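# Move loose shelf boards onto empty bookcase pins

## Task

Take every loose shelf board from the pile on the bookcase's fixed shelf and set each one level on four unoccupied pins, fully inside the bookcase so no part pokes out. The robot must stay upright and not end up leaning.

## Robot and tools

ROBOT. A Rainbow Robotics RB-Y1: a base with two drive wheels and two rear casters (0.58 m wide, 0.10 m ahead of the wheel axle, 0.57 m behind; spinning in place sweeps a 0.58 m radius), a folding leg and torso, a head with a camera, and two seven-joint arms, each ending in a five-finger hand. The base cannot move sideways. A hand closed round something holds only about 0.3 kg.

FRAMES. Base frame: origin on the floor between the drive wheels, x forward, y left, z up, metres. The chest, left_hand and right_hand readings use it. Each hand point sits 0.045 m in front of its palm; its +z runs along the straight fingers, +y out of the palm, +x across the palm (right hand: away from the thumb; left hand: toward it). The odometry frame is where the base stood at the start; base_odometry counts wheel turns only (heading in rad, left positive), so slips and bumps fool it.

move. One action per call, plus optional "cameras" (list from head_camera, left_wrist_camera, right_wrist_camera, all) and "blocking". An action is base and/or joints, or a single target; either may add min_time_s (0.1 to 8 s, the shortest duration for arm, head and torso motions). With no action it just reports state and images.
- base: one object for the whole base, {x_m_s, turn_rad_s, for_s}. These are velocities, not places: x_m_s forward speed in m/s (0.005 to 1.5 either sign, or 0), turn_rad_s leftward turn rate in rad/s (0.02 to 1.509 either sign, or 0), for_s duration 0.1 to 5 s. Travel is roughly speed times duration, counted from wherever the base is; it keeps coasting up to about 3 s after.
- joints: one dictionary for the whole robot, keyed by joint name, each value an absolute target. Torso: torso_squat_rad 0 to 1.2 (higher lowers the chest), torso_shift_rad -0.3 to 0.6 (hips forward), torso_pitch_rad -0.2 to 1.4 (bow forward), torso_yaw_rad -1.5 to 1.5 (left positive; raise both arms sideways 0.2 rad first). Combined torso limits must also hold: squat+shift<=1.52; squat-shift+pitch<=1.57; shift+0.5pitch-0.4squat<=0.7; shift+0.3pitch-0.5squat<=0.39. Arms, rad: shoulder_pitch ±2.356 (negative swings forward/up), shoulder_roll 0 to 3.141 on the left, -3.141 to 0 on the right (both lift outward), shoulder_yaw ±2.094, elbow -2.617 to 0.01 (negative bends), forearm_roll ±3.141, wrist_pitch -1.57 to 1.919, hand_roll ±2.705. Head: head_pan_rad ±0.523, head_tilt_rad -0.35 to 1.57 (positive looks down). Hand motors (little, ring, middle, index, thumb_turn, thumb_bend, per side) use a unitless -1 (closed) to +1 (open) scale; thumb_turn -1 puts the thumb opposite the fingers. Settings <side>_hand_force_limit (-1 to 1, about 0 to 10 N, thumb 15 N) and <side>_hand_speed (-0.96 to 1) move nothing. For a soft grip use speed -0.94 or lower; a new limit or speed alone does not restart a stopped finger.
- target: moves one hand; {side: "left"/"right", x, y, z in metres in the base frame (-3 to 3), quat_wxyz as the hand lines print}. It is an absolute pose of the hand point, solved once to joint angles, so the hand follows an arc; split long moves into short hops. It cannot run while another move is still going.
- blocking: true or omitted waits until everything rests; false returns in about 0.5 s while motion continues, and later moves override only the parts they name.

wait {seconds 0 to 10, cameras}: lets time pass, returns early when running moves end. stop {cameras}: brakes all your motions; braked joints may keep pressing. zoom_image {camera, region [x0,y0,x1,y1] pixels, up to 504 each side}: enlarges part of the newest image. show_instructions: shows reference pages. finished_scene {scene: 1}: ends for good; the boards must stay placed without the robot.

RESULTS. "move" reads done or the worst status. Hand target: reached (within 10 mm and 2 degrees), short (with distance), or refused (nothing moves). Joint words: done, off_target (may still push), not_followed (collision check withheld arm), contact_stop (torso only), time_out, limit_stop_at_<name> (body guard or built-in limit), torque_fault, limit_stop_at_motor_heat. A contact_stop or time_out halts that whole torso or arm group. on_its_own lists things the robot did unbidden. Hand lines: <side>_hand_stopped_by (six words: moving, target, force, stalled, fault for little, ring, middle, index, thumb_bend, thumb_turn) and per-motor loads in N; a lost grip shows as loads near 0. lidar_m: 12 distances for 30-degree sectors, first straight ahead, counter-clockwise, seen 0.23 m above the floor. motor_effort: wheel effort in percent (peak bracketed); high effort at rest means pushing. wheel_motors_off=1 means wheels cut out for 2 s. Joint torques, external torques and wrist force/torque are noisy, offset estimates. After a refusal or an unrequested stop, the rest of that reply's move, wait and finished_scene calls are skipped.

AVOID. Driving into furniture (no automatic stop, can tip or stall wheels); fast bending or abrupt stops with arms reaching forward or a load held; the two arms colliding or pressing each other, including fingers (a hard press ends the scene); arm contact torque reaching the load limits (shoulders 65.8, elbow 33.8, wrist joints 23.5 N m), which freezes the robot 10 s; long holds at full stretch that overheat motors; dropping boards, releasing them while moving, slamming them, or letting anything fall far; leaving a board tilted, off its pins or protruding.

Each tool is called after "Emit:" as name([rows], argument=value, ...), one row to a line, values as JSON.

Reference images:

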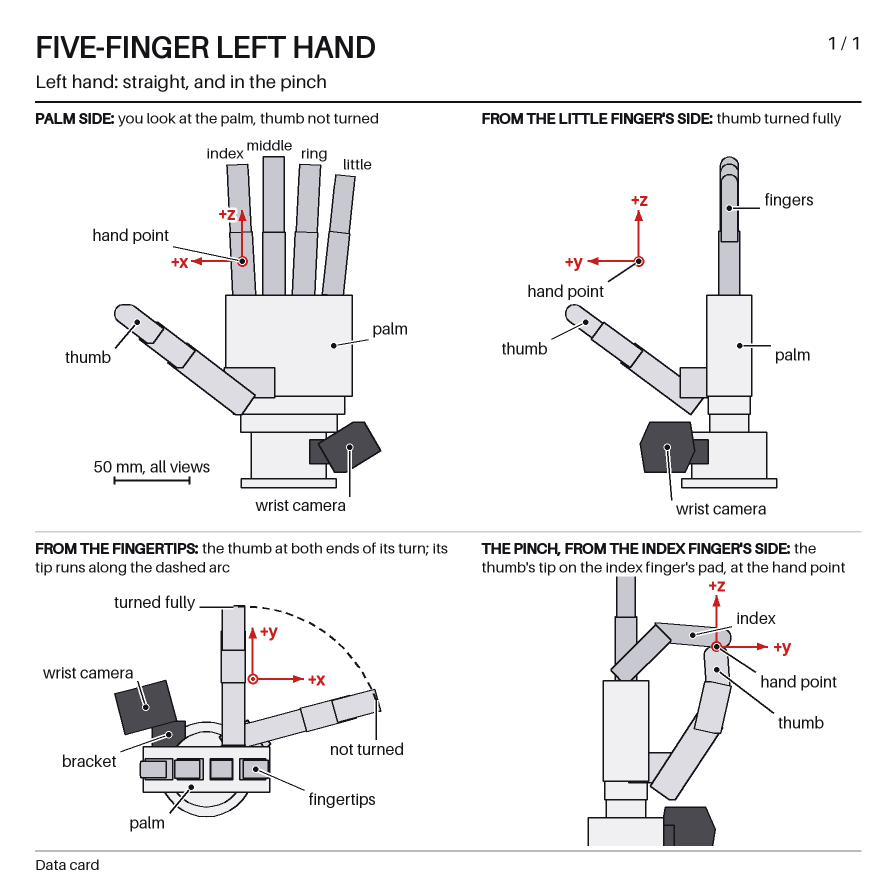

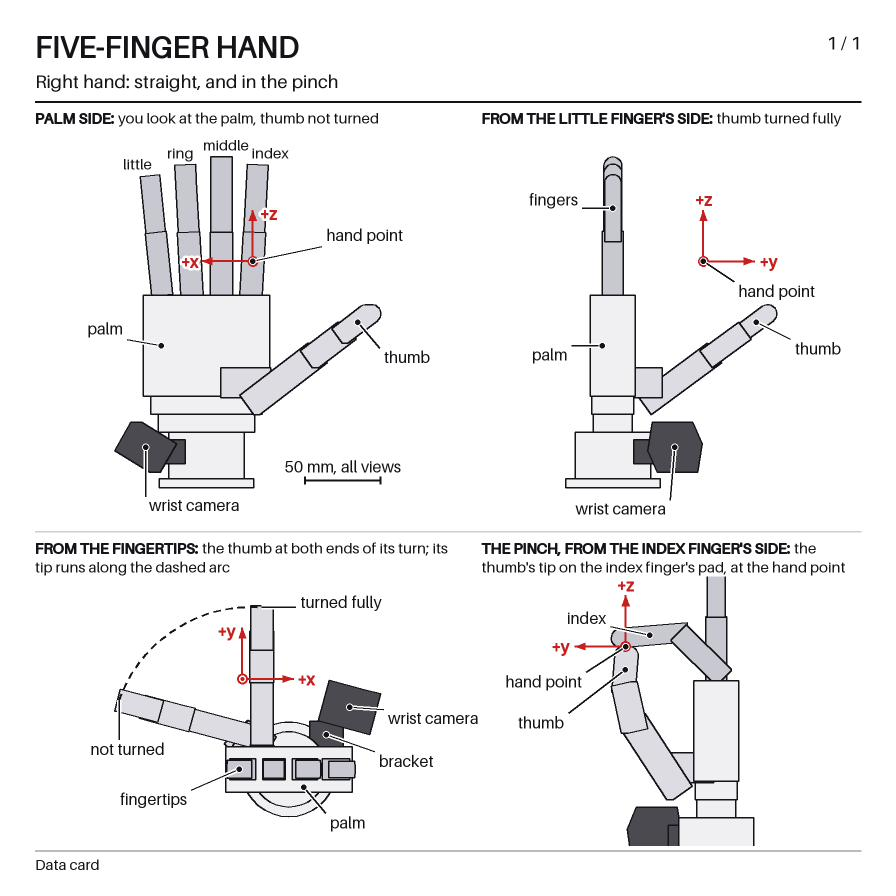

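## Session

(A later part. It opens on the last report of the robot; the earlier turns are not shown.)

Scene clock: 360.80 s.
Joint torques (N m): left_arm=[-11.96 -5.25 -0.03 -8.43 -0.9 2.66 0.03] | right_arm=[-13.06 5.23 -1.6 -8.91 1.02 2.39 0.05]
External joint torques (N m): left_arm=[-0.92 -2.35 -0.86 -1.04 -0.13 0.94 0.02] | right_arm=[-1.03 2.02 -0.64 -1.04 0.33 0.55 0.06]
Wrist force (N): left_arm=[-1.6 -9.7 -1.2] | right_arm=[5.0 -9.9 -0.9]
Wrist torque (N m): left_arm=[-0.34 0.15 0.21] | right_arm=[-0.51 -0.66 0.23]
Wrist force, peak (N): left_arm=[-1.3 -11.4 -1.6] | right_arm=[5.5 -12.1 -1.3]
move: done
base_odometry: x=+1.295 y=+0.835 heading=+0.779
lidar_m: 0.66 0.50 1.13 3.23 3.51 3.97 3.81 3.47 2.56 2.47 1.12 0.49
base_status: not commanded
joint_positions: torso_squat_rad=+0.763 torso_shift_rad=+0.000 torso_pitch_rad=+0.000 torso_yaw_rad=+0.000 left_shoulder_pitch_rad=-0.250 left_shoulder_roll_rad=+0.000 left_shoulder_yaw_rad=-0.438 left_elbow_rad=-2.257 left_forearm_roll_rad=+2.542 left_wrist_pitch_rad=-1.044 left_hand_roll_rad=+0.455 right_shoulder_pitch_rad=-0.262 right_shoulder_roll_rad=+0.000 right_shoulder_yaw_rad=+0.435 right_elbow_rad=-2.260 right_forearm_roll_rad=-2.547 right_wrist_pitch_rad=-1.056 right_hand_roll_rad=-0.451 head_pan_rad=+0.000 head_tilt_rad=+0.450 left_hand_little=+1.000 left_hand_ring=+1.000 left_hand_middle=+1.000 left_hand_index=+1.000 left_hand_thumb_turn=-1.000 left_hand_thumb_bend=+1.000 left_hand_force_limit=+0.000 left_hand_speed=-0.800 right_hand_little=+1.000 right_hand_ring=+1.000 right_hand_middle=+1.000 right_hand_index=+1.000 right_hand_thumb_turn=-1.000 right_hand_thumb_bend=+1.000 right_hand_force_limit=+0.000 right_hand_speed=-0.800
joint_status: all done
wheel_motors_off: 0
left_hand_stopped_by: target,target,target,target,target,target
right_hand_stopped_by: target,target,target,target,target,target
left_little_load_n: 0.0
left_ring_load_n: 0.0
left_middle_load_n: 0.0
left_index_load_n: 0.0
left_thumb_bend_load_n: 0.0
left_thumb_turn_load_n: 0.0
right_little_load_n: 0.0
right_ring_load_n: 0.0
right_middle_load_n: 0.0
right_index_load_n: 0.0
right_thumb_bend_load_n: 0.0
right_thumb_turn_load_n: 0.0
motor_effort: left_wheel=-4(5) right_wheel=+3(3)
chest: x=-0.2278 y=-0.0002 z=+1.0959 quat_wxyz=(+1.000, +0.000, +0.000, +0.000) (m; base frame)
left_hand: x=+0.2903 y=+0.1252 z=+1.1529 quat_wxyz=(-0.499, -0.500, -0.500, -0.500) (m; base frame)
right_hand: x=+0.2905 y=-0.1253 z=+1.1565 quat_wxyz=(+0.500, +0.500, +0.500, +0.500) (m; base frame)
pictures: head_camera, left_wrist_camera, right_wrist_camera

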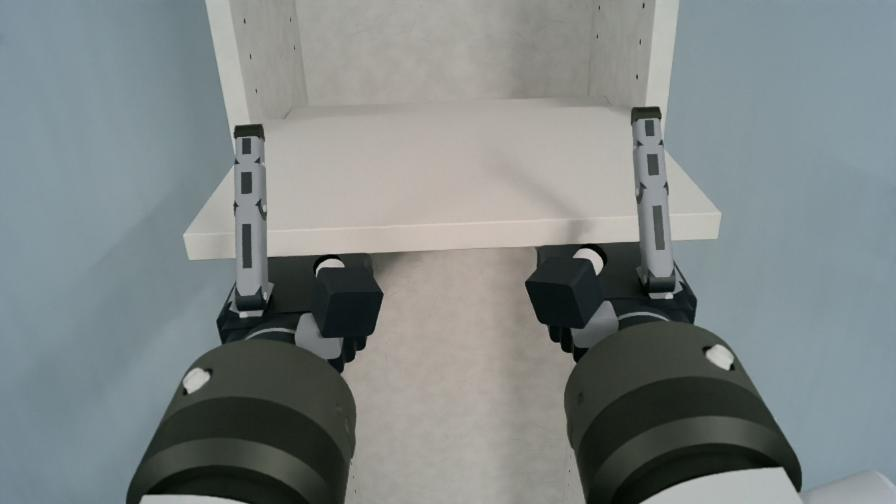

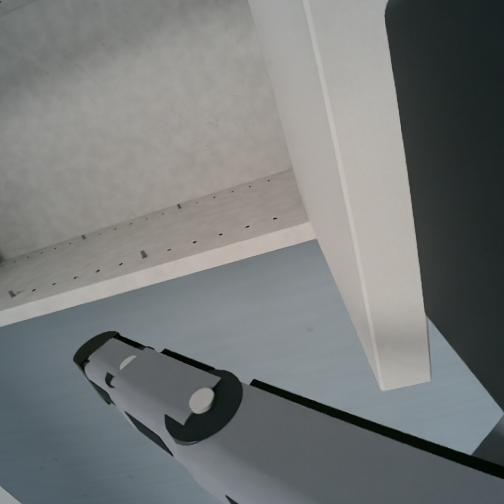

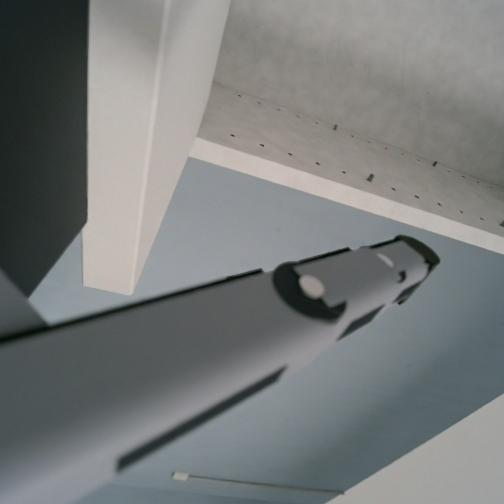

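Emit:
move(joints={"torso_squat_rad": 0.785}, min_time_s=1)

Emit:
move(base={"x_m_s": 0.02, "for_s": 0.4})

Emit:
move(joints={"torso_squat_rad": 0.758, "left_hand_speed": 0, "right_hand_speed": 0, "left_hand_thumb_bend": 0.0, "right_hand_thumb_bend": 0.0, "left_hand_force_limit": -0.4, "right_hand_force_limit": -0.4}, min_time_s=1.5, cameras=["all"])

Scene clock: 368.60 s.
Joint torques (N m): left_arm=[-12.31 -5.38 0.33 -8.03 -0.84 1.95 0.24] | right_arm=[-13.47 5.03 -1.34 -8.84 1.17 2.05 0.03]
External joint torques (N m): left_arm=[-1.27 -2.48 -0.5 -0.64 -0.07 0.23 0.24] | right_arm=[-1.44 1.83 -0.38 -0.98 0.47 0.22 0.04]
Wrist force (N): left_arm=[-1.2 -6.7 -0.8] | right_arm=[4.6 -7.9 -1.4]
Wrist torque (N m): left_arm=[-0.43 0.18 -0.04] | right_arm=[-0.52 -0.63 0.23]
Wrist force, peak (N): left_arm=[-1.2 -11.6 -1.0] | right_arm=[5.3 -12.6 -1.1]
move: done
base_odometry: x=+1.295 y=+0.835 heading=+0.779
lidar_m: 0.66 0.50 1.14 3.23 3.52 3.97 3.82 3.46 2.55 2.46 1.10 0.50
base_status: not commanded
joint_positions: torso_squat_rad=+0.785 torso_shift_rad=+0.000 torso_pitch_rad=+0.000 torso_yaw_rad=+0.000 left_shoulder_pitch_rad=-0.250 left_shoulder_roll_rad=+0.000 left_shoulder_yaw_rad=-0.438 left_elbow_rad=-2.257 left_forearm_roll_rad=+2.542 left_wrist_pitch_rad=-1.043 left_hand_roll_rad=+0.455 right_shoulder_pitch_rad=-0.262 right_shoulder_roll_rad=+0.000 right_shoulder_yaw_rad=+0.435 right_elbow_rad=-2.260 right_forearm_roll_rad=-2.547 right_wrist_pitch_rad=-1.056 right_hand_roll_rad=-0.451 head_pan_rad=+0.000 head_tilt_rad=+0.450 left_hand_little=+1.000 left_hand_ring=+1.000 left_hand_middle=+1.000 left_hand_index=+1.000 left_hand_thumb_turn=-1.000 left_hand_thumb_bend=+1.000 left_hand_force_limit=+0.000 left_hand_speed=-0.800 right_hand_little=+1.000 right_hand_ring=+1.000 right_hand_middle=+1.000 right_hand_index=+1.000 right_hand_thumb_turn=-1.000 right_hand_thumb_bend=+1.000 right_hand_force_limit=+0.000 right_hand_speed=-0.800
joint_status: all done
wheel_motors_off: 0
left_hand_stopped_by: target,target,target,target,target,target
right_hand_stopped_by: target,target,target,target,target,target
left_little_load_n: 0.0
left_ring_load_n: 0.0
left_middle_load_n: 0.0
left_index_load_n: 0.0
left_thumb_bend_load_n: 0.0
left_thumb_turn_load_n: 0.0
right_little_load_n: 0.0
right_ring_load_n: 0.0
right_middle_load_n: 0.0
right_index_load_n: 0.0
right_thumb_bend_load_n: 0.0
right_thumb_turn_load_n: 0.0
motor_effort: left_wheel=-4(5) right_wheel=+2(3)
chest: x=-0.2280 y=-0.0002 z=+1.0851 quat_wxyz=(+1.000, +0.000, +0.000, +0.000) (m; base frame)
left_hand: x=+0.2901 y=+0.1252 z=+1.1425 quat_wxyz=(-0.500, -0.500, -0.500, -0.500) (m; base frame)
right_hand: x=+0.2902 y=-0.1253 z=+1.1460 quat_wxyz=(+0.500, +0.500, +0.500, +0.500) (m; base frame)
pictures: none

Scene clock: 369.60 s.
Joint torques (N m): left_arm=[-12.24 -4.97 -0.12 -7.75 -0.8 2.02 0.27] | right_arm=[-13.05 4.89 -2.06 -8.87 1.07 2.09 0.15]
External joint torques (N m): left_arm=[-1.2 -2.07 -0.94 -0.36 -0.02 0.31 0.27] | right_arm=[-1.01 1.68 -1.09 -1 0.38 0.25 0.16]
Wrist force (N): left_arm=[-1.2 -6.5 -0.7] | right_arm=[4.8 -7.6 -1.5]
Wrist torque (N m): left_arm=[-0.41 0.17 -0.04] | right_arm=[-0.51 -0.65 0.22]
Wrist force, peak (N): left_arm=[-1.2 -6.8 -0.6] | right_arm=[5.2 -8.3 -2.3]
move: done
base_odometry: x=+1.301 y=+0.840 heading=+0.779
lidar_m: 0.66 0.50 1.12 3.20 3.52 3.98 3.82 3.47 2.55 2.46 1.10 0.49
base_status: done (sent for 0.4 of 0.4 s)
joint_positions: torso_squat_rad=+0.785 torso_shift_rad=+0.000 torso_pitch_rad=+0.000 torso_yaw_rad=+0.000 left_shoulder_pitch_rad=-0.250 left_shoulder_roll_rad=+0.000 left_shoulder_yaw_rad=-0.438 left_elbow_rad=-2.257 left_forearm_roll_rad=+2.542 left_wrist_pitch_rad=-1.043 left_hand_roll_rad=+0.455 right_shoulder_pitch_rad=-0.262 right_shoulder_roll_rad=+0.000 right_shoulder_yaw_rad=+0.435 right_elbow_rad=-2.260 right_forearm_roll_rad=-2.547 right_wrist_pitch_rad=-1.055 right_hand_roll_rad=-0.451 head_pan_rad=+0.000 head_tilt_rad=+0.450 left_hand_little=+1.000 left_hand_ring=+1.000 left_hand_middle=+1.000 left_hand_index=+1.000 left_hand_thumb_turn=-1.000 left_hand_thumb_bend=+1.000 left_hand_force_limit=+0.000 left_hand_speed=-0.800 right_hand_little=+1.000 right_hand_ring=+1.000 right_hand_middle=+1.000 right_hand_index=+1.000 right_hand_thumb_turn=-1.000 right_hand_thumb_bend=+1.000 right_hand_force_limit=+0.000 right_hand_speed=-0.800
joint_status: not commanded
wheel_motors_off: 0
left_hand_stopped_by: target,target,target,target,target,target
right_hand_stopped_by: target,target,target,target,target,target
left_little_load_n: 0.0
left_ring_load_n: 0.0
left_middle_load_n: 0.0
left_index_load_n: 0.0
left_thumb_bend_load_n: 0.0
left_thumb_turn_load_n: 0.0
right_little_load_n: 0.0
right_ring_load_n: 0.0
right_middle_load_n: 0.0
right_index_load_n: 0.0
right_thumb_bend_load_n: 0.0
right_thumb_turn_load_n: 0.0
motor_effort: left_wheel=-3(6) right_wheel=+2(13)
chest: x=-0.2280 y=-0.0002 z=+1.0851 quat_wxyz=(+1.000, +0.000, +0.000, +0.000) (m; base frame)
left_hand: x=+0.2901 y=+0.1252 z=+1.1424 quat_wxyz=(-0.500, -0.500, -0.500, -0.500) (m; base frame)
right_hand: x=+0.2903 y=-0.1253 z=+1.1459 quat_wxyz=(+0.500, +0.500, +0.500, +0.500) (m; base frame)
pictures: none

Scene clock: 371.40 s.
Joint torques (N m): left_arm=[-12.42 -5.52 0.14 -8.55 -0.84 2.61 0.2] | right_arm=[-13.18 5.07 -1.78 -9.05 1.07 2.42 0.12]
External joint torques (N m): left_arm=[-1.39 -2.62 -0.69 -1.15 -0.06 0.89 0.19] | right_arm=[-1.15 1.86 -0.81 -1.18 0.37 0.58 0.13]
Wrist force (N): left_arm=[-1.8 -10.0 -1.0] | right_arm=[4.5 -10.9 -1.8]
Wrist torque (N m): left_arm=[-0.35 0.19 0.21] | right_arm=[-0.53 -0.51 0.24]
Wrist force, peak (N): left_arm=[-1.2 -11.5 -1.3] | right_arm=[5.3 -12.4 -0.8]
move: done
base_odometry: x=+1.301 y=+0.840 heading=+0.779
lidar_m: 0.67 0.48 1.14 3.19 3.52 3.98 3.83 3.48 2.55 2.47 1.10 0.49
base_status: not commanded
joint_positions: torso_squat_rad=+0.758 torso_shift_rad=+0.000 torso_pitch_rad=+0.000 torso_yaw_rad=+0.000 left_shoulder_pitch_rad=-0.250 left_shoulder_roll_rad=+0.000 left_shoulder_yaw_rad=-0.438 left_elbow_rad=-2.257 left_forearm_roll_rad=+2.542 left_wrist_pitch_rad=-1.044 left_hand_roll_rad=+0.455 right_shoulder_pitch_rad=-0.262 right_shoulder_roll_rad=+0.000 right_shoulder_yaw_rad=+0.435 right_elbow_rad=-2.260 right_forearm_roll_rad=-2.547 right_wrist_pitch_rad=-1.056 right_hand_roll_rad=-0.451 head_pan_rad=+0.000 head_tilt_rad=+0.450 left_hand_little=+1.000 left_hand_ring=+1.000 left_hand_middle=+1.000 left_hand_index=+1.000 left_hand_thumb_turn=-1.000 left_hand_thumb_bend=+0.000 left_hand_force_limit=-0.400 left_hand_speed=+0.000 right_hand_little=+1.000 right_hand_ring=+1.000 right_hand_middle=+1.000 right_hand_index=+1.000 right_hand_thumb_turn=-1.000 right_hand_thumb_bend=+0.000 right_hand_force_limit=-0.400 right_hand_speed=+0.000
joint_status: all done
wheel_motors_off: 0
left_hand_stopped_by: target,target,target,target,target,target
right_hand_stopped_by: target,target,target,target,target,target
left_little_load_n: 0.0
left_ring_load_n: 0.0
left_middle_load_n: 0.5
left_index_load_n: 0.0
left_thumb_bend_load_n: 0.0
left_thumb_turn_load_n: 0.0
right_little_load_n: 0.0
right_ring_load_n: 0.0
right_middle_load_n: 0.0
right_index_load_n: 0.5
right_thumb_bend_load_n: 0.0
right_thumb_turn_load_n: 0.0
motor_effort: left_wheel=-4(5) right_wheel=+1(2)
chest: x=-0.2278 y=-0.0002 z=+1.0983 quat_wxyz=(+1.000, +0.000, +0.000, +0.000) (m; base frame)
left_hand: x=+0.2904 y=+0.1252 z=+1.1553 quat_wxyz=(-0.499, -0.500, -0.500, -0.500) (m; base frame)
right_hand: x=+0.2905 y=-0.1253 z=+1.1588 quat_wxyz=(+0.500, +0.500, +0.500, +0.500) (m; base frame)
pictures: head_camera, left_wrist_camera, right_wrist_camera

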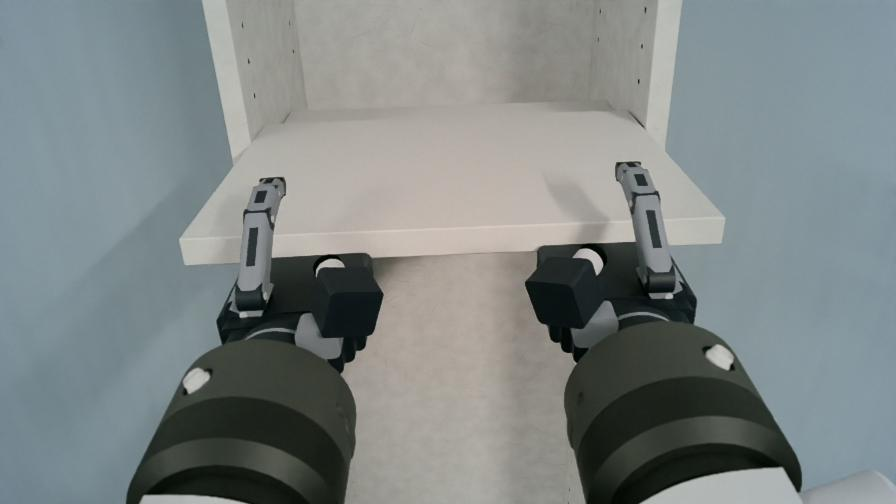

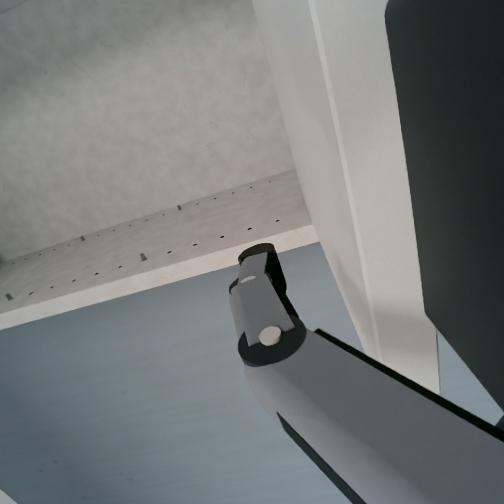

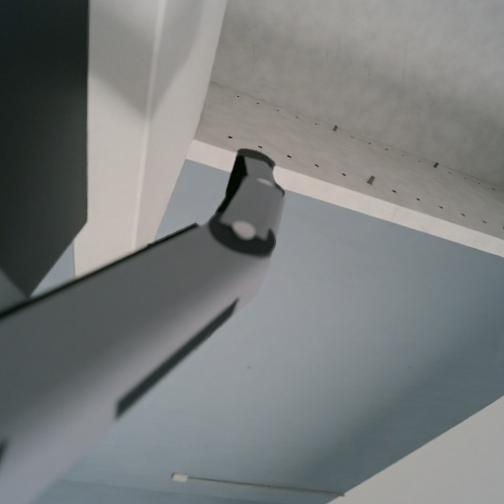

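Close the thumbs gently.

Emit:
move(joints={"left_hand_speed": -0.85, "right_hand_speed": -0.85, "left_hand_thumb_bend": -1.0, "right_hand_thumb_bend": -1.0}, cameras=["all"])

Scene clock: 378.00 s.
Joint torques (N m): left_arm=[-12.23 -5.21 0.16 -9 -0.92 2.86 0.19] | right_arm=[-13.6 5.18 -1.41 -9.27 1.21 2.6 0.07]
External joint torques (N m): left_arm=[-1.19 -2.31 -0.67 -1.6 -0.15 1.15 0.18] | right_arm=[-1.57 1.98 -0.45 -1.4 0.51 0.76 0.08]
Wrist force (N): left_arm=[-1.0 -11.8 -1.4] | right_arm=[5.0 -12.0 -1.0]
Wrist torque (N m): left_arm=[-0.22 0.10 0.43] | right_arm=[-0.32 -0.56 0.27]
Wrist force, peak (N): left_arm=[-1.0 -12.0 -1.5] | right_arm=[5.6 -12.6 -1.3]
move: off_target
base_odometry: x=+1.301 y=+0.840 heading=+0.779
lidar_m: 0.66 0.49 1.14 3.19 3.51 3.99 3.83 3.48 2.55 2.47 1.10 0.49
base_status: not commanded
joint_positions: torso_squat_rad=+0.758 torso_shift_rad=+0.000 torso_pitch_rad=+0.000 torso_yaw_rad=+0.000 left_shoulder_pitch_rad=-0.250 left_shoulder_roll_rad=+0.000 left_shoulder_yaw_rad=-0.438 left_elbow_rad=-2.257 left_forearm_roll_rad=+2.542 left_wrist_pitch_rad=-1.044 left_hand_roll_rad=+0.455 right_shoulder_pitch_rad=-0.262 right_shoulder_roll_rad=+0.000 right_shoulder_yaw_rad=+0.435 right_elbow_rad=-2.260 right_forearm_roll_rad=-2.547 right_wrist_pitch_rad=-1.056 right_hand_roll_rad=-0.451 head_pan_rad=+0.000 head_tilt_rad=+0.450 left_hand_little=+1.000 left_hand_ring=+1.000 left_hand_middle=+1.000 left_hand_index=+1.000 left_hand_thumb_turn=-1.000 left_hand_thumb_bend=-0.463 left_hand_force_limit=-0.400 left_hand_speed=-0.850 right_hand_little=+1.000 right_hand_ring=+1.000 right_hand_middle=+1.000 right_hand_index=+1.000 right_hand_thumb_turn=-1.000 right_hand_thumb_bend=-0.484 right_hand_force_limit=-0.400 right_hand_speed=-0.850
joint_status: left_hand_thumb_bend off_target (ended at -0.463, target -1.000); right_hand_thumb_bend off_target (ended at -0.484, target -1.000); the others done
wheel_motors_off: 0
left_hand_stopped_by: target,target,target,target,force,target
right_hand_stopped_by: target,target,target,target,force,target
left_little_load_n: 0.5
left_ring_load_n: 0.0
left_middle_load_n: 0.0
left_index_load_n: 0.0
left_thumb_bend_load_n: 4.0
left_thumb_turn_load_n: 0.0
right_little_load_n: 0.0
right_ring_load_n: 0.0
right_middle_load_n: 0.0
right_index_load_n: 0.5
right_thumb_bend_load_n: 4.5
right_thumb_turn_load_n: 1.0
motor_effort: left_wheel=-4(5) right_wheel=+2(2)
chest: x=-0.2278 y=-0.0002 z=+1.0983 quat_wxyz=(+1.000, +0.000, +0.000, +0.000) (m; base frame)
left_hand: x=+0.2904 y=+0.1252 z=+1.1552 quat_wxyz=(-0.499, -0.500, -0.500, -0.500) (m; base frame)
right_hand: x=+0.2905 y=-0.1253 z=+1.1588 quat_wxyz=(+0.500, +0.500, +0.500, +0.500) (m; base frame)
pictures: head_camera, left_wrist_camera, right_wrist_camera

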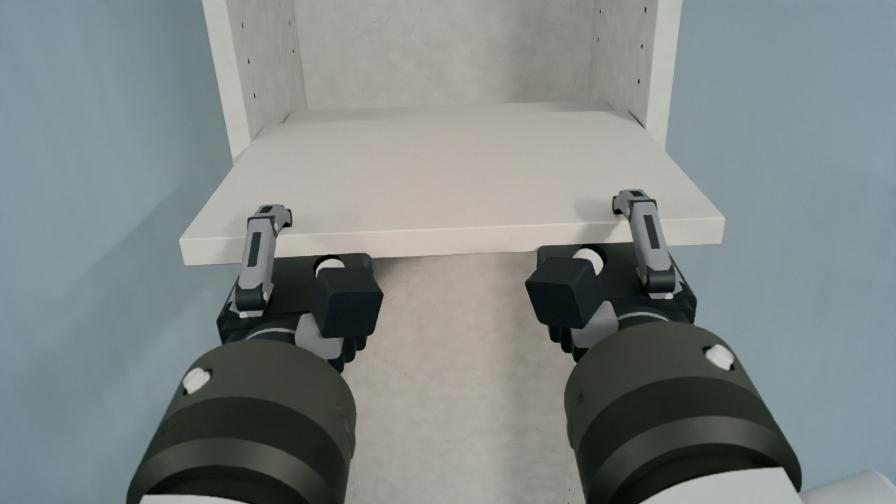

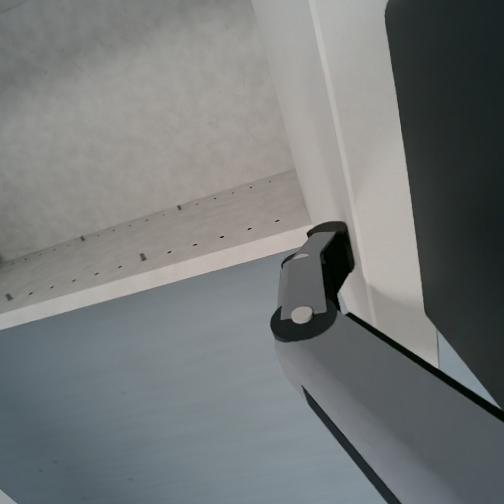

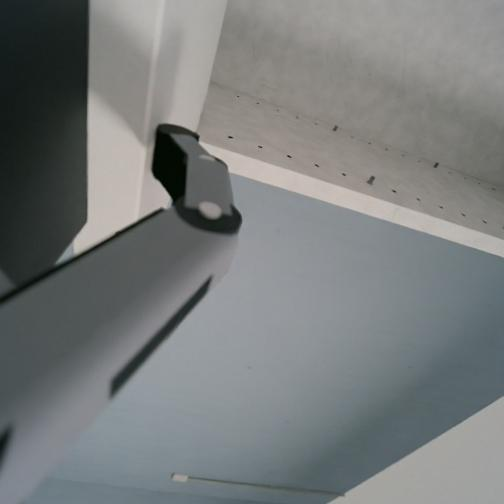

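Emit:
move(joints={"left_hand_force_limit": 0.1, "right_hand_force_limit": 0.1, "left_hand_thumb_bend": -0.98, "right_hand_thumb_bend": -0.98})

Emit:
move(joints={"torso_squat_rad": 0.72}, min_time_s=2, cameras=["all"])

Scene clock: 382.27 s.
Joint torques (N m): left_arm=[-12.28 -5.09 -0.07 -9.2 -0.73 3.04 0.09] | right_arm=[-13.24 5.19 -1.46 -9.38 1.33 2.85 0.07]
External joint torques (N m): left_arm=[-1.24 -2.19 -0.89 -1.8 0.05 1.33 0.08] | right_arm=[-1.21 1.99 -0.49 -1.5 0.64 1.01 0.08]
Wrist force (N): left_arm=[-1.4 -11.0 -1.4] | right_arm=[5.2 -11.4 -0.7]
Wrist torque (N m): left_arm=[-0.14 0.09 0.59] | right_arm=[-0.34 -0.67 0.30]
Wrist force, peak (N): left_arm=[-1.1 -12.1 -1.3] | right_arm=[5.7 -12.7 -1.0]
move: off_target
base_odometry: x=+1.301 y=+0.840 heading=+0.779
lidar_m: 0.67 0.49 1.13 3.19 3.52 3.98 3.82 3.49 2.56 2.46 1.11 0.50
base_status: not commanded
joint_positions: torso_squat_rad=+0.758 torso_shift_rad=+0.000 torso_pitch_rad=+0.000 torso_yaw_rad=+0.000 left_shoulder_pitch_rad=-0.250 left_shoulder_roll_rad=+0.000 left_shoulder_yaw_rad=-0.438 left_elbow_rad=-2.257 left_forearm_roll_rad=+2.542 left_wrist_pitch_rad=-1.044 left_hand_roll_rad=+0.455 right_shoulder_pitch_rad=-0.262 right_shoulder_roll_rad=+0.000 right_shoulder_yaw_rad=+0.435 right_elbow_rad=-2.260 right_forearm_roll_rad=-2.547 right_wrist_pitch_rad=-1.056 right_hand_roll_rad=-0.451 head_pan_rad=+0.000 head_tilt_rad=+0.450 left_hand_little=+1.000 left_hand_ring=+1.000 left_hand_middle=+1.000 left_hand_index=+1.000 left_hand_thumb_turn=-1.000 left_hand_thumb_bend=-0.473 left_hand_force_limit=+0.100 left_hand_speed=-0.850 right_hand_little=+1.000 right_hand_ring=+1.000 right_hand_middle=+1.000 right_hand_index=+1.000 right_hand_thumb_turn=-1.000 right_hand_thumb_bend=-0.493 right_hand_force_limit=+0.100 right_hand_speed=-0.850
joint_status: left_hand_thumb_bend off_target (ended at -0.473, target -0.980); right_hand_thumb_bend off_target (ended at -0.493, target -0.980); the others done
wheel_motors_off: 0
left_hand_stopped_by: target,target,target,target,force,target
right_hand_stopped_by: target,target,target,target,force,target
left_little_load_n: 0.5
left_ring_load_n: 0.0
left_middle_load_n: 0.0
left_index_load_n: 0.0
left_thumb_bend_load_n: 8.0
left_thumb_turn_load_n: 0.5
right_little_load_n: 0.0
right_ring_load_n: 0.0
right_middle_load_n: 0.0
right_index_load_n: 0.5
right_thumb_bend_load_n: 8.0
right_thumb_turn_load_n: 1.0
motor_effort: left_wheel=-4(5) right_wheel=+1(2)
chest: x=-0.2278 y=-0.0002 z=+1.0983 quat_wxyz=(+1.000, +0.000, +0.000, +0.000) (m; base frame)
left_hand: x=+0.2904 y=+0.1252 z=+1.1552 quat_wxyz=(-0.499, -0.500, -0.500, -0.500) (m; base frame)
right_hand: x=+0.2905 y=-0.1253 z=+1.1588 quat_wxyz=(+0.500, +0.500, +0.500, +0.500) (m; base frame)
pictures: none

Scene clock: 384.53 s.
Joint torques (N m): left_arm=[-14.68 -5.54 -0.02 -10.64 -1.52 4.03 0.2] | right_arm=[-13.26 4.98 -1.45 -10.21 1.35 3.22 0.06]
External joint torques (N m): left_arm=[-3.65 -2.64 -0.84 -3.24 -0.74 2.31 0.19] | right_arm=[-1.22 1.78 -0.48 -2.33 0.66 1.39 0.07]
Wrist force (N): left_arm=[-1.5 -15.3 -2.3] | right_arm=[5.3 -10.9 0.0]
Wrist torque (N m): left_arm=[0.19 -0.14 0.65] | right_arm=[0.37 -0.72 0.14]
Wrist force, peak (N): left_arm=[-1.3 -16.3 -2.0] | right_arm=[5.3 -13.1 -0.2]
move: done
base_odometry: x=+1.301 y=+0.840 heading=+0.779
lidar_m: 0.65 0.49 1.13 3.19 3.52 3.98 3.82 3.47 2.55 2.46 1.11 0.48
base_status: not commanded
joint_positions: torso_squat_rad=+0.720 torso_shift_rad=+0.000 torso_pitch_rad=+0.001 torso_yaw_rad=+0.000 left_shoulder_pitch_rad=-0.249 left_shoulder_roll_rad=+0.000 left_shoulder_yaw_rad=-0.438 left_elbow_rad=-2.256 left_forearm_roll_rad=+2.542 left_wrist_pitch_rad=-1.044 left_hand_roll_rad=+0.455 right_shoulder_pitch_rad=-0.262 right_shoulder_roll_rad=+0.000 right_shoulder_yaw_rad=+0.435 right_elbow_rad=-2.260 right_forearm_roll_rad=-2.547 right_wrist_pitch_rad=-1.056 right_hand_roll_rad=-0.451 head_pan_rad=+0.000 head_tilt_rad=+0.450 left_hand_little=+1.000 left_hand_ring=+1.000 left_hand_middle=+1.000 left_hand_index=+1.000 left_hand_thumb_turn=-1.000 left_hand_thumb_bend=-0.473 left_hand_force_limit=+0.100 left_hand_speed=-0.850 right_hand_little=+1.000 right_hand_ring=+1.000 right_hand_middle=+1.000 right_hand_index=+1.000 right_hand_thumb_turn=-1.000 right_hand_thumb_bend=-0.492 right_hand_force_limit=+0.100 right_hand_speed=-0.850
joint_status: all done
wheel_motors_off: 0
left_hand_stopped_by: target,target,target,target,force,target
right_hand_stopped_by: target,target,target,target,force,target
left_little_load_n: 0.5
left_ring_load_n: 1.0
left_middle_load_n: 0.0
left_index_load_n: 0.0
left_thumb_bend_load_n: 7.0
left_thumb_turn_load_n: 0.5
right_little_load_n: 0.0
right_ring_load_n: 0.0
right_middle_load_n: 1.5
right_index_load_n: 0.5
right_thumb_bend_load_n: 11.5
right_thumb_turn_load_n: 1.0
motor_effort: left_wheel=-4(5) right_wheel=+2(2)
chest: x=-0.2277 y=-0.0002 z=+1.1162 quat_wxyz=(+1.000, +0.000, +0.000, +0.000) (m; base frame)
left_hand: x=+0.2906 y=+0.1252 z=+1.1725 quat_wxyz=(-0.499, -0.501, -0.501, -0.500) (m; base frame)
right_hand: x=+0.2907 y=-0.1253 z=+1.1765 quat_wxyz=(+0.500, +0.500, +0.500, +0.500) (m; base frame)
pictures: head_camera, left_wrist_camera, right_wrist_camera

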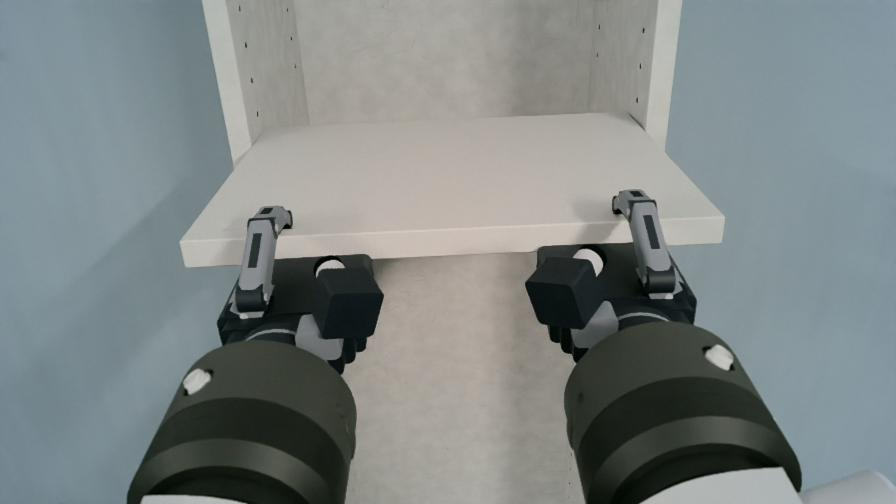

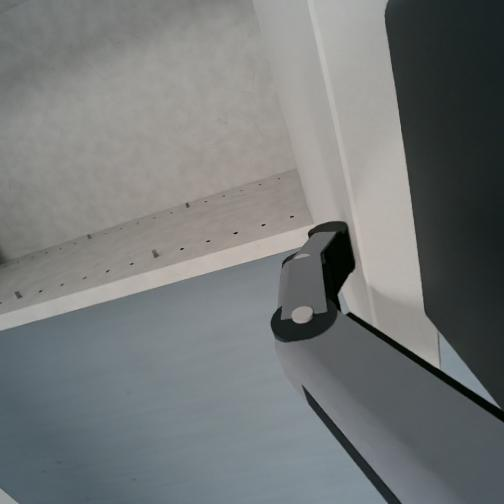

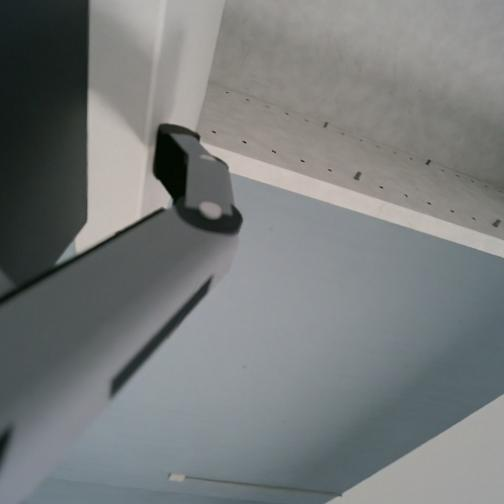

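Emit:
move(joints={"torso_squat_rad": 0.7}, min_time_s=1)

Emit:
move(base={"x_m_s": -0.05, "for_s": 2.4}, cameras=["all"])

Scene clock: 389.93 s.
Joint torques (N m): left_arm=[-14.42 -5.32 0.18 -10.93 -1.52 3.99 0.11] | right_arm=[-13.22 4.87 -1.45 -10.38 1.39 3.34 0.1]
External joint torques (N m): left_arm=[-3.39 -2.42 -0.64 -3.53 -0.75 2.27 0.11] | right_arm=[-1.19 1.66 -0.49 -2.51 0.69 1.51 0.1]
Wrist force (N): left_arm=[-1.9 -14.7 -2.3] | right_arm=[4.8 -10.8 -0.5]
Wrist torque (N m): left_arm=[0.20 -0.11 0.63] | right_arm=[0.29 -0.69 0.18]
Wrist force, peak (N): left_arm=[-1.4 -16.2 -2.2] | right_arm=[5.6 -12.7 -0.6]
move: done
base_odometry: x=+1.301 y=+0.840 heading=+0.779
lidar_m: 0.67 0.49 1.13 3.17 3.52 3.98 3.83 3.48 2.55 2.46 1.11 0.49
base_status: not commanded
joint_positions: torso_squat_rad=+0.700 torso_shift_rad=+0.000 torso_pitch_rad=+0.001 torso_yaw_rad=+0.000 left_shoulder_pitch_rad=-0.249 left_shoulder_roll_rad=+0.000 left_shoulder_yaw_rad=-0.438 left_elbow_rad=-2.256 left_forearm_roll_rad=+2.542 left_wrist_pitch_rad=-1.044 left_hand_roll_rad=+0.455 right_shoulder_pitch_rad=-0.262 right_shoulder_roll_rad=+0.000 right_shoulder_yaw_rad=+0.435 right_elbow_rad=-2.260 right_forearm_roll_rad=-2.547 right_wrist_pitch_rad=-1.056 right_hand_roll_rad=-0.451 head_pan_rad=+0.000 head_tilt_rad=+0.450 left_hand_little=+1.000 left_hand_ring=+1.000 left_hand_middle=+1.000 left_hand_index=+1.000 left_hand_thumb_turn=-1.000 left_hand_thumb_bend=-0.473 left_hand_force_limit=+0.100 left_hand_speed=-0.850 right_hand_little=+1.000 right_hand_ring=+1.000 right_hand_middle=+1.000 right_hand_index=+1.000 right_hand_thumb_turn=-1.000 right_hand_thumb_bend=-0.492 right_hand_force_limit=+0.100 right_hand_speed=-0.850
joint_status: all done
wheel_motors_off: 0
left_hand_stopped_by: target,target,target,target,force,target
right_hand_stopped_by: target,target,target,target,force,target
left_little_load_n: 0.5
left_ring_load_n: 1.0
left_middle_load_n: 0.0
left_index_load_n: 0.0
left_thumb_bend_load_n: 7.0
left_thumb_turn_load_n: 1.0
right_little_load_n: 0.0
right_ring_load_n: 0.0
right_middle_load_n: 1.5
right_index_load_n: 0.5
right_thumb_bend_load_n: 11.5
right_thumb_turn_load_n: 0.5
motor_effort: left_wheel=-4(5) right_wheel=+2(2)
chest: x=-0.2277 y=-0.0002 z=+1.1253 quat_wxyz=(+1.000, +0.000, +0.000, +0.000) (m; base frame)
left_hand: x=+0.2906 y=+0.1252 z=+1.1816 quat_wxyz=(-0.499, -0.501, -0.501, -0.500) (m; base frame)
right_hand: x=+0.2907 y=-0.1253 z=+1.1856 quat_wxyz=(+0.500, +0.500, +0.500, +0.500) (m; base frame)
pictures: none

Scene clock: 393.10 s.
Joint torques (N m): left_arm=[-15.16 -5.03 0.37 -11.4 -1.71 4.24 0.25] | right_arm=[-13.1 5.24 -1.47 -10.99 1.37 3.68 0.05]
External joint torques (N m): left_arm=[-4.13 -2.12 -0.45 -4 -0.94 2.52 0.24] | right_arm=[-1.07 2.04 -0.51 -3.11 0.68 1.84 0.06]
Wrist force (N): left_arm=[-1.4 -15.9 -1.8] | right_arm=[5.5 -12.1 -0.8]
Wrist torque (N m): left_arm=[0.21 -0.05 0.64] | right_arm=[0.36 -0.72 0.15]
Wrist force, peak (N): left_arm=[-1.5 -16.7 -1.0] | right_arm=[5.3 -13.3 0.4]
move: done
base_odometry: x=+1.216 y=+0.756 heading=+0.780
lidar_m: 0.68 0.61 1.30 3.38 3.52 3.86 3.70 3.46 2.55 2.46 1.28 0.61
base_status: done (sent for 2.4 of 2.4 s)
joint_positions: torso_squat_rad=+0.700 torso_shift_rad=+0.000 torso_pitch_rad=+0.001 torso_yaw_rad=+0.000 left_shoulder_pitch_rad=-0.249 left_shoulder_roll_rad=+0.000 left_shoulder_yaw_rad=-0.438 left_elbow_rad=-2.256 left_forearm_roll_rad=+2.542 left_wrist_pitch_rad=-1.044 left_hand_roll_rad=+0.455 right_shoulder_pitch_rad=-0.262 right_shoulder_roll_rad=+0.000 right_shoulder_yaw_rad=+0.435 right_elbow_rad=-2.259 right_forearm_roll_rad=-2.547 right_wrist_pitch_rad=-1.056 right_hand_roll_rad=-0.451 head_pan_rad=+0.000 head_tilt_rad=+0.450 left_hand_little=+1.000 left_hand_ring=+1.000 left_hand_middle=+1.000 left_hand_index=+1.000 left_hand_thumb_turn=-1.000 left_hand_thumb_bend=-0.473 left_hand_force_limit=+0.100 left_hand_speed=-0.850 right_hand_little=+1.000 right_hand_ring=+1.000 right_hand_middle=+1.000 right_hand_index=+1.000 right_hand_thumb_turn=-1.000 right_hand_thumb_bend=-0.492 right_hand_force_limit=+0.100 right_hand_speed=-0.850
joint_status: not commanded
wheel_motors_off: 0
left_hand_stopped_by: target,target,target,target,force,target
right_hand_stopped_by: target,target,target,target,force,target
left_little_load_n: 0.5
left_ring_load_n: 1.0
left_middle_load_n: 0.0
left_index_load_n: 0.0
left_thumb_bend_load_n: 7.0
left_thumb_turn_load_n: 0.5
right_little_load_n: 0.0
right_ring_load_n: 0.0
right_middle_load_n: 1.5
right_index_load_n: 0.5
right_thumb_bend_load_n: 11.5
right_thumb_turn_load_n: 0.5
motor_effort: left_wheel=+6(16) right_wheel=-13(21)
chest: x=-0.2277 y=-0.0002 z=+1.1253 quat_wxyz=(+1.000, +0.000, +0.000, +0.000) (m; base frame)
left_hand: x=+0.2906 y=+0.1252 z=+1.1815 quat_wxyz=(-0.499, -0.501, -0.501, -0.500) (m; base frame)
right_hand: x=+0.2907 y=-0.1253 z=+1.1856 quat_wxyz=(+0.500, +0.500, +0.500, +0.500) (m; base frame)
pictures: head_camera, left_wrist_camera, right_wrist_camera

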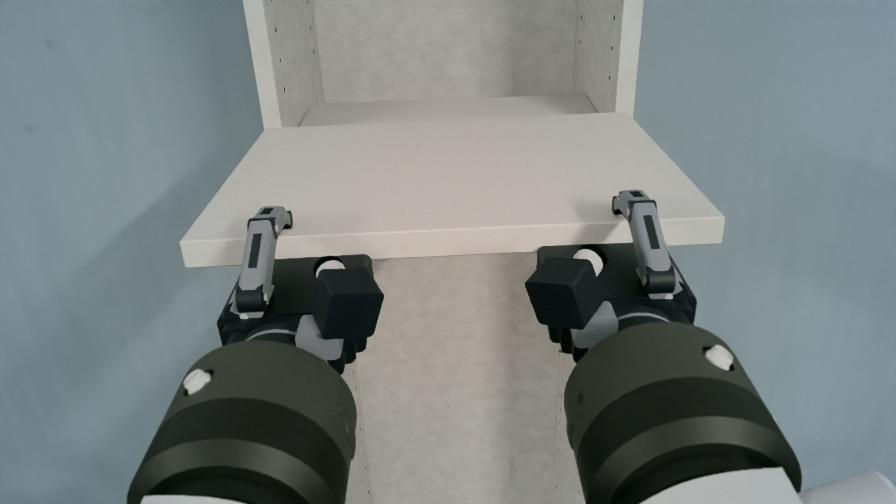

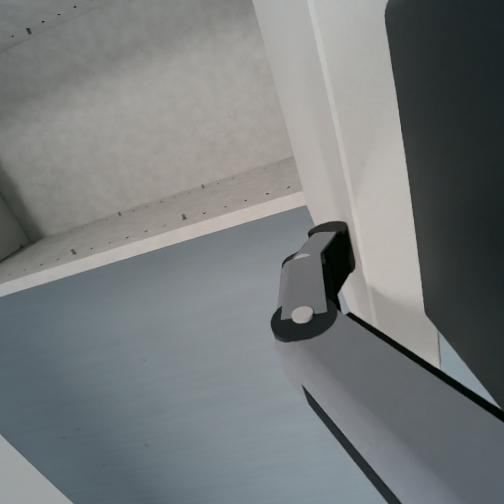

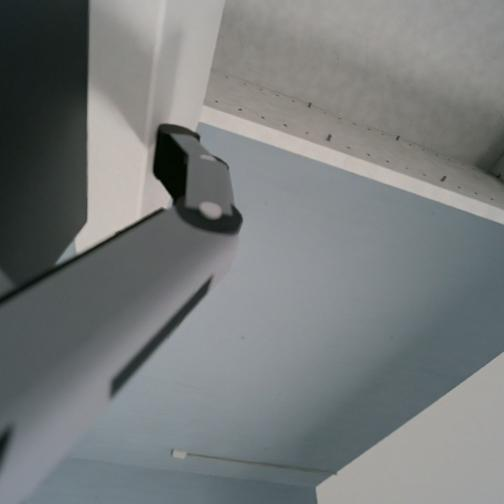

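Emit:
move(joints={"left_shoulder_pitch_rad": -0.316, "left_shoulder_yaw_rad": -0.418, "left_elbow_rad": -2.273, "left_forearm_roll_rad": 2.576, "left_wrist_pitch_rad": -1.112, "left_hand_roll_rad": 0.427, "right_shoulder_pitch_rad": -0.328, "right_shoulder_yaw_rad": 0.4155, "right_elbow_rad": -2.276, "right_forearm_roll_rad": -2.581, "right_wrist_pitch_rad": -1.1235, "right_hand_roll_rad": -0.423}, min_time_s=2.5, cameras=["head_camera"])

Scene clock: 415.60 s.
Joint torques (N m): left_arm=[-18.85 -4.95 0.18 -11.09 -0.02 4.68 -0.04] | right_arm=[-18.26 4.58 0.86 -11.81 -0.16 4.41 0.04]
External joint torques (N m): left_arm=[-7.33 -2.37 -0.82 -4.1 0.73 2.94 -0.05] | right_arm=[-5.67 1.74 2.02 -4.38 -0.85 2.55 0.05]
Wrist force (N): left_arm=[3.8 -14.7 -2.5] | right_arm=[-0.7 -12.0 0.0]
Wrist torque (N m): left_arm=[0.17 0.23 0.89] | right_arm=[0.18 -1.10 -0.31]
Wrist force, peak (N): left_arm=[7.4 -15.8 -2.7] | right_arm=[9.0 -12.3 -1.6]
move: done
base_odometry: x=+1.216 y=+0.756 heading=+0.780
lidar_m: 0.66 0.61 1.30 3.38 3.52 3.86 3.71 3.47 2.55 2.46 1.27 0.61
base_status: not commanded
joint_positions: torso_squat_rad=+0.700 torso_shift_rad=+0.000 torso_pitch_rad=+0.001 torso_yaw_rad=+0.000 left_shoulder_pitch_rad=-0.314 left_shoulder_roll_rad=+0.000 left_shoulder_yaw_rad=-0.418 left_elbow_rad=-2.272 left_forearm_roll_rad=+2.576 left_wrist_pitch_rad=-1.113 left_hand_roll_rad=+0.427 right_shoulder_pitch_rad=-0.327 right_shoulder_roll_rad=+0.000 right_shoulder_yaw_rad=+0.415 right_elbow_rad=-2.275 right_forearm_roll_rad=-2.581 right_wrist_pitch_rad=-1.124 right_hand_roll_rad=-0.423 head_pan_rad=+0.000 head_tilt_rad=+0.450 left_hand_little=+1.000 left_hand_ring=+1.000 left_hand_middle=+1.000 left_hand_index=+1.000 left_hand_thumb_turn=-1.000 left_hand_thumb_bend=-0.473 left_hand_force_limit=+0.100 left_hand_speed=-0.850 right_hand_little=+1.000 right_hand_ring=+1.000 right_hand_middle=+1.000 right_hand_index=+1.000 right_hand_thumb_turn=-1.000 right_hand_thumb_bend=-0.492 right_hand_force_limit=+0.100 right_hand_speed=-0.850
joint_status: all done
wheel_motors_off: 0
left_hand_stopped_by: target,target,target,target,force,target
right_hand_stopped_by: target,target,target,target,force,target
left_little_load_n: 0.5
left_ring_load_n: 0.5
left_middle_load_n: 0.0
left_index_load_n: 0.0
left_thumb_bend_load_n: 7.0
left_thumb_turn_load_n: 0.5
right_little_load_n: 0.0
right_ring_load_n: 0.0
right_middle_load_n: 1.5
right_index_load_n: 0.5
right_thumb_bend_load_n: 11.5
right_thumb_turn_load_n: 0.5
motor_effort: left_wheel=+6(7) right_wheel=-13(13)
chest: x=-0.2277 y=-0.0002 z=+1.1253 quat_wxyz=(+1.000, +0.000, +0.000, +0.000) (m; base frame)
left_hand: x=+0.2921 y=+0.1249 z=+1.1996 quat_wxyz=(-0.499, -0.501, -0.500, -0.499) (m; base frame)
right_hand: x=+0.2920 y=-0.1246 z=+1.2036 quat_wxyz=(+0.499, +0.500, +0.501, +0.500) (m; base frame)
pictures: head_camera

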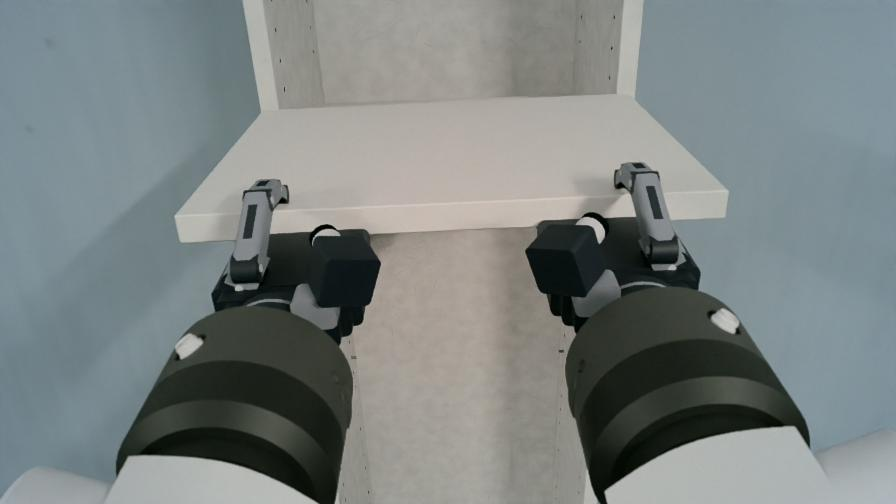

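Emit:
move(joints={"left_shoulder_pitch_rad": -0.382, "left_shoulder_yaw_rad": -0.398, "left_elbow_rad": -2.289, "left_forearm_roll_rad": 2.610, "left_wrist_pitch_rad": -1.180, "left_hand_roll_rad": 0.399, "right_shoulder_pitch_rad": -0.394, "right_shoulder_yaw_rad": 0.3955, "right_elbow_rad": -2.292, "right_forearm_roll_rad": -2.615, "right_wrist_pitch_rad": -1.1915, "right_hand_roll_rad": -0.395}, min_time_s=2.5)

Emit:
move(joints={"left_shoulder_pitch_rad": -0.448, "left_shoulder_yaw_rad": -0.378, "left_elbow_rad": -2.300, "left_forearm_roll_rad": 2.642, "left_wrist_pitch_rad": -1.245, "left_hand_roll_rad": 0.371, "right_shoulder_pitch_rad": -0.460, "right_shoulder_yaw_rad": 0.3755, "right_elbow_rad": -2.303, "right_forearm_roll_rad": -2.647, "right_wrist_pitch_rad": -1.2565, "right_hand_roll_rad": -0.367}, min_time_s=2.5, cameras=["head_camera"])

Scene clock: 424.20 s.
Joint torques (N m): left_arm=[-19.99 -4.74 -2.25 -10.36 1.52 5.37 -0.19] | right_arm=[-19.87 4.18 3.04 -10.98 -1.52 4.95 0.1]
External joint torques (N m): left_arm=[-8.04 -2.51 -3.41 -3.82 2.24 3.61 -0.2] | right_arm=[-6.78 1.71 4.39 -4.02 -2.19 3.07 0.11]
Wrist force (N): left_arm=[8.5 -14.0 -1.9] | right_arm=[-5.8 -11.3 -0.4]
Wrist torque (N m): left_arm=[0.11 0.56 1.10] | right_arm=[0.26 -1.21 -0.53]
Wrist force, peak (N): left_arm=[11.6 -15.5 -2.2] | right_arm=[-8.7 -12.5 0.0]
move: done
base_odometry: x=+1.216 y=+0.756 heading=+0.780
lidar_m: 0.67 0.60 1.30 3.38 3.51 3.86 3.71 3.48 2.55 2.46 1.26 0.60
base_status: not commanded
joint_positions: torso_squat_rad=+0.700 torso_shift_rad=+0.000 torso_pitch_rad=+0.001 torso_yaw_rad=+0.000 left_shoulder_pitch_rad=-0.380 left_shoulder_roll_rad=+0.000 left_shoulder_yaw_rad=-0.397 left_elbow_rad=-2.288 left_forearm_roll_rad=+2.609 left_wrist_pitch_rad=-1.181 left_hand_roll_rad=+0.399 right_shoulder_pitch_rad=-0.392 right_shoulder_roll_rad=+0.000 right_shoulder_yaw_rad=+0.395 right_elbow_rad=-2.291 right_forearm_roll_rad=-2.614 right_wrist_pitch_rad=-1.192 right_hand_roll_rad=-0.395 head_pan_rad=+0.000 head_tilt_rad=+0.450 left_hand_little=+1.000 left_hand_ring=+1.000 left_hand_middle=+1.000 left_hand_index=+1.000 left_hand_thumb_turn=-1.000 left_hand_thumb_bend=-0.473 left_hand_force_limit=+0.100 left_hand_speed=-0.850 right_hand_little=+1.000 right_hand_ring=+1.000 right_hand_middle=+1.000 right_hand_index=+1.000 right_hand_thumb_turn=-1.000 right_hand_thumb_bend=-0.492 right_hand_force_limit=+0.100 right_hand_speed=-0.850
joint_status: all done
wheel_motors_off: 0
left_hand_stopped_by: target,target,target,target,force,target
right_hand_stopped_by: target,target,target,target,force,target
left_little_load_n: 0.5
left_ring_load_n: 1.0
left_middle_load_n: 0.5
left_index_load_n: 0.0
left_thumb_bend_load_n: 7.0
left_thumb_turn_load_n: 1.5
right_little_load_n: 0.0
right_ring_load_n: 0.5
right_middle_load_n: 1.5
right_index_load_n: 0.0
right_thumb_bend_load_n: 11.5
right_thumb_turn_load_n: 1.5
motor_effort: left_wheel=+6(6) right_wheel=-13(13)
chest: x=-0.2277 y=-0.0002 z=+1.1253 quat_wxyz=(+1.000, +0.000, +0.000, +0.000) (m; base frame)
left_hand: x=+0.2924 y=+0.1233 z=+1.2181 quat_wxyz=(-0.501, -0.503, -0.499, -0.498) (m; base frame)
right_hand: x=+0.2920 y=-0.1229 z=+1.2221 quat_wxyz=(+0.497, +0.498, +0.503, +0.502) (m; base frame)
pictures: none

Scene clock: 427.00 s.
Joint torques (N m): left_arm=[-20.34 -4.32 -1.62 -9.75 1.3 5.24 -0.32] | right_arm=[-19.81 3.66 2.12 -10.62 -1.52 4.96 0.19]
External joint torques (N m): left_arm=[-7.98 -2.44 -2.93 -3.66 2 3.46 -0.33] | right_arm=[-6.24 1.58 3.64 -4.14 -2.17 3.06 0.2]
Wrist force (N): left_arm=[8.0 -15.4 -1.5] | right_arm=[-4.7 -12.9 -0.6]
Wrist torque (N m): left_arm=[0.15 0.63 0.82] | right_arm=[0.26 -1.14 -0.38]
Wrist force, peak (N): left_arm=[10.3 -15.3 -2.2] | right_arm=[-7.3 -13.1 0.3]
move: done
base_odometry: x=+1.216 y=+0.756 heading=+0.780
lidar_m: 0.66 0.61 1.30 3.38 3.52 3.85 3.70 3.47 2.55 2.46 1.27 0.60
base_status: not commanded
joint_positions: torso_squat_rad=+0.700 torso_shift_rad=+0.000 torso_pitch_rad=+0.001 torso_yaw_rad=+0.000 left_shoulder_pitch_rad=-0.446 left_shoulder_roll_rad=+0.000 left_shoulder_yaw_rad=-0.377 left_elbow_rad=-2.299 left_forearm_roll_rad=+2.642 left_wrist_pitch_rad=-1.246 left_hand_roll_rad=+0.371 right_shoulder_pitch_rad=-0.458 right_shoulder_roll_rad=+0.000 right_shoulder_yaw_rad=+0.375 right_elbow_rad=-2.302 right_forearm_roll_rad=-2.646 right_wrist_pitch_rad=-1.257 right_hand_roll_rad=-0.367 head_pan_rad=+0.000 head_tilt_rad=+0.450 left_hand_little=+1.000 left_hand_ring=+1.000 left_hand_middle=+1.000 left_hand_index=+1.000 left_hand_thumb_turn=-1.000 left_hand_thumb_bend=-0.473 left_hand_force_limit=+0.100 left_hand_speed=-0.850 right_hand_little=+1.000 right_hand_ring=+1.000 right_hand_middle=+1.000 right_hand_index=+1.000 right_hand_thumb_turn=-1.000 right_hand_thumb_bend=-0.492 right_hand_force_limit=+0.100 right_hand_speed=-0.850
joint_status: all done
wheel_motors_off: 0
left_hand_stopped_by: target,target,target,target,force,target
right_hand_stopped_by: target,target,target,target,force,target
left_little_load_n: 0.0
left_ring_load_n: 0.5
left_middle_load_n: 0.5
left_index_load_n: 0.0
left_thumb_bend_load_n: 4.0
left_thumb_turn_load_n: 0.5
right_little_load_n: 0.0
right_ring_load_n: 0.0
right_middle_load_n: 1.5
right_index_load_n: 0.5
right_thumb_bend_load_n: 10.5
right_thumb_turn_load_n: 1.5
motor_effort: left_wheel=+4(6) right_wheel=-13(13)
chest: x=-0.2277 y=-0.0002 z=+1.1253 quat_wxyz=(+1.000, +0.000, +0.000, +0.000) (m; base frame)
left_hand: x=+0.2923 y=+0.1200 z=+1.2357 quat_wxyz=(-0.502, -0.506, -0.495, -0.496) (m; base frame)
right_hand: x=+0.2917 y=-0.1194 z=+1.2396 quat_wxyz=(+0.496, +0.494, +0.506, +0.503) (m; base frame)
pictures: head_camera

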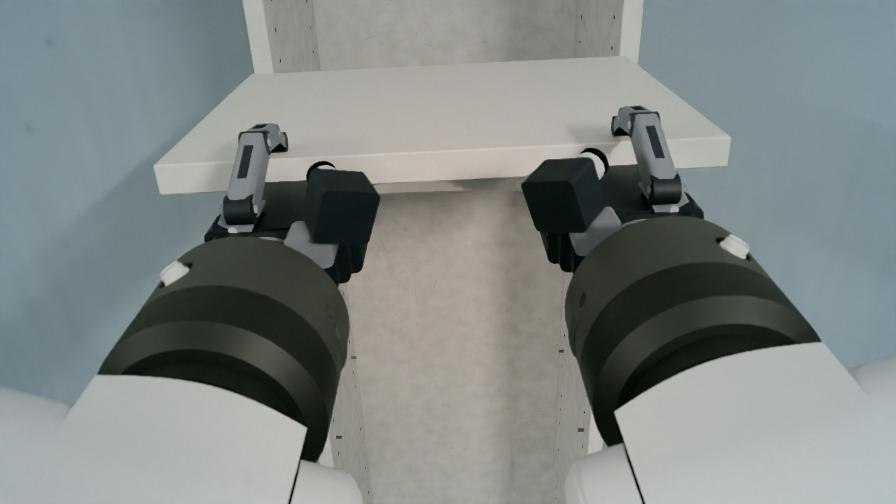

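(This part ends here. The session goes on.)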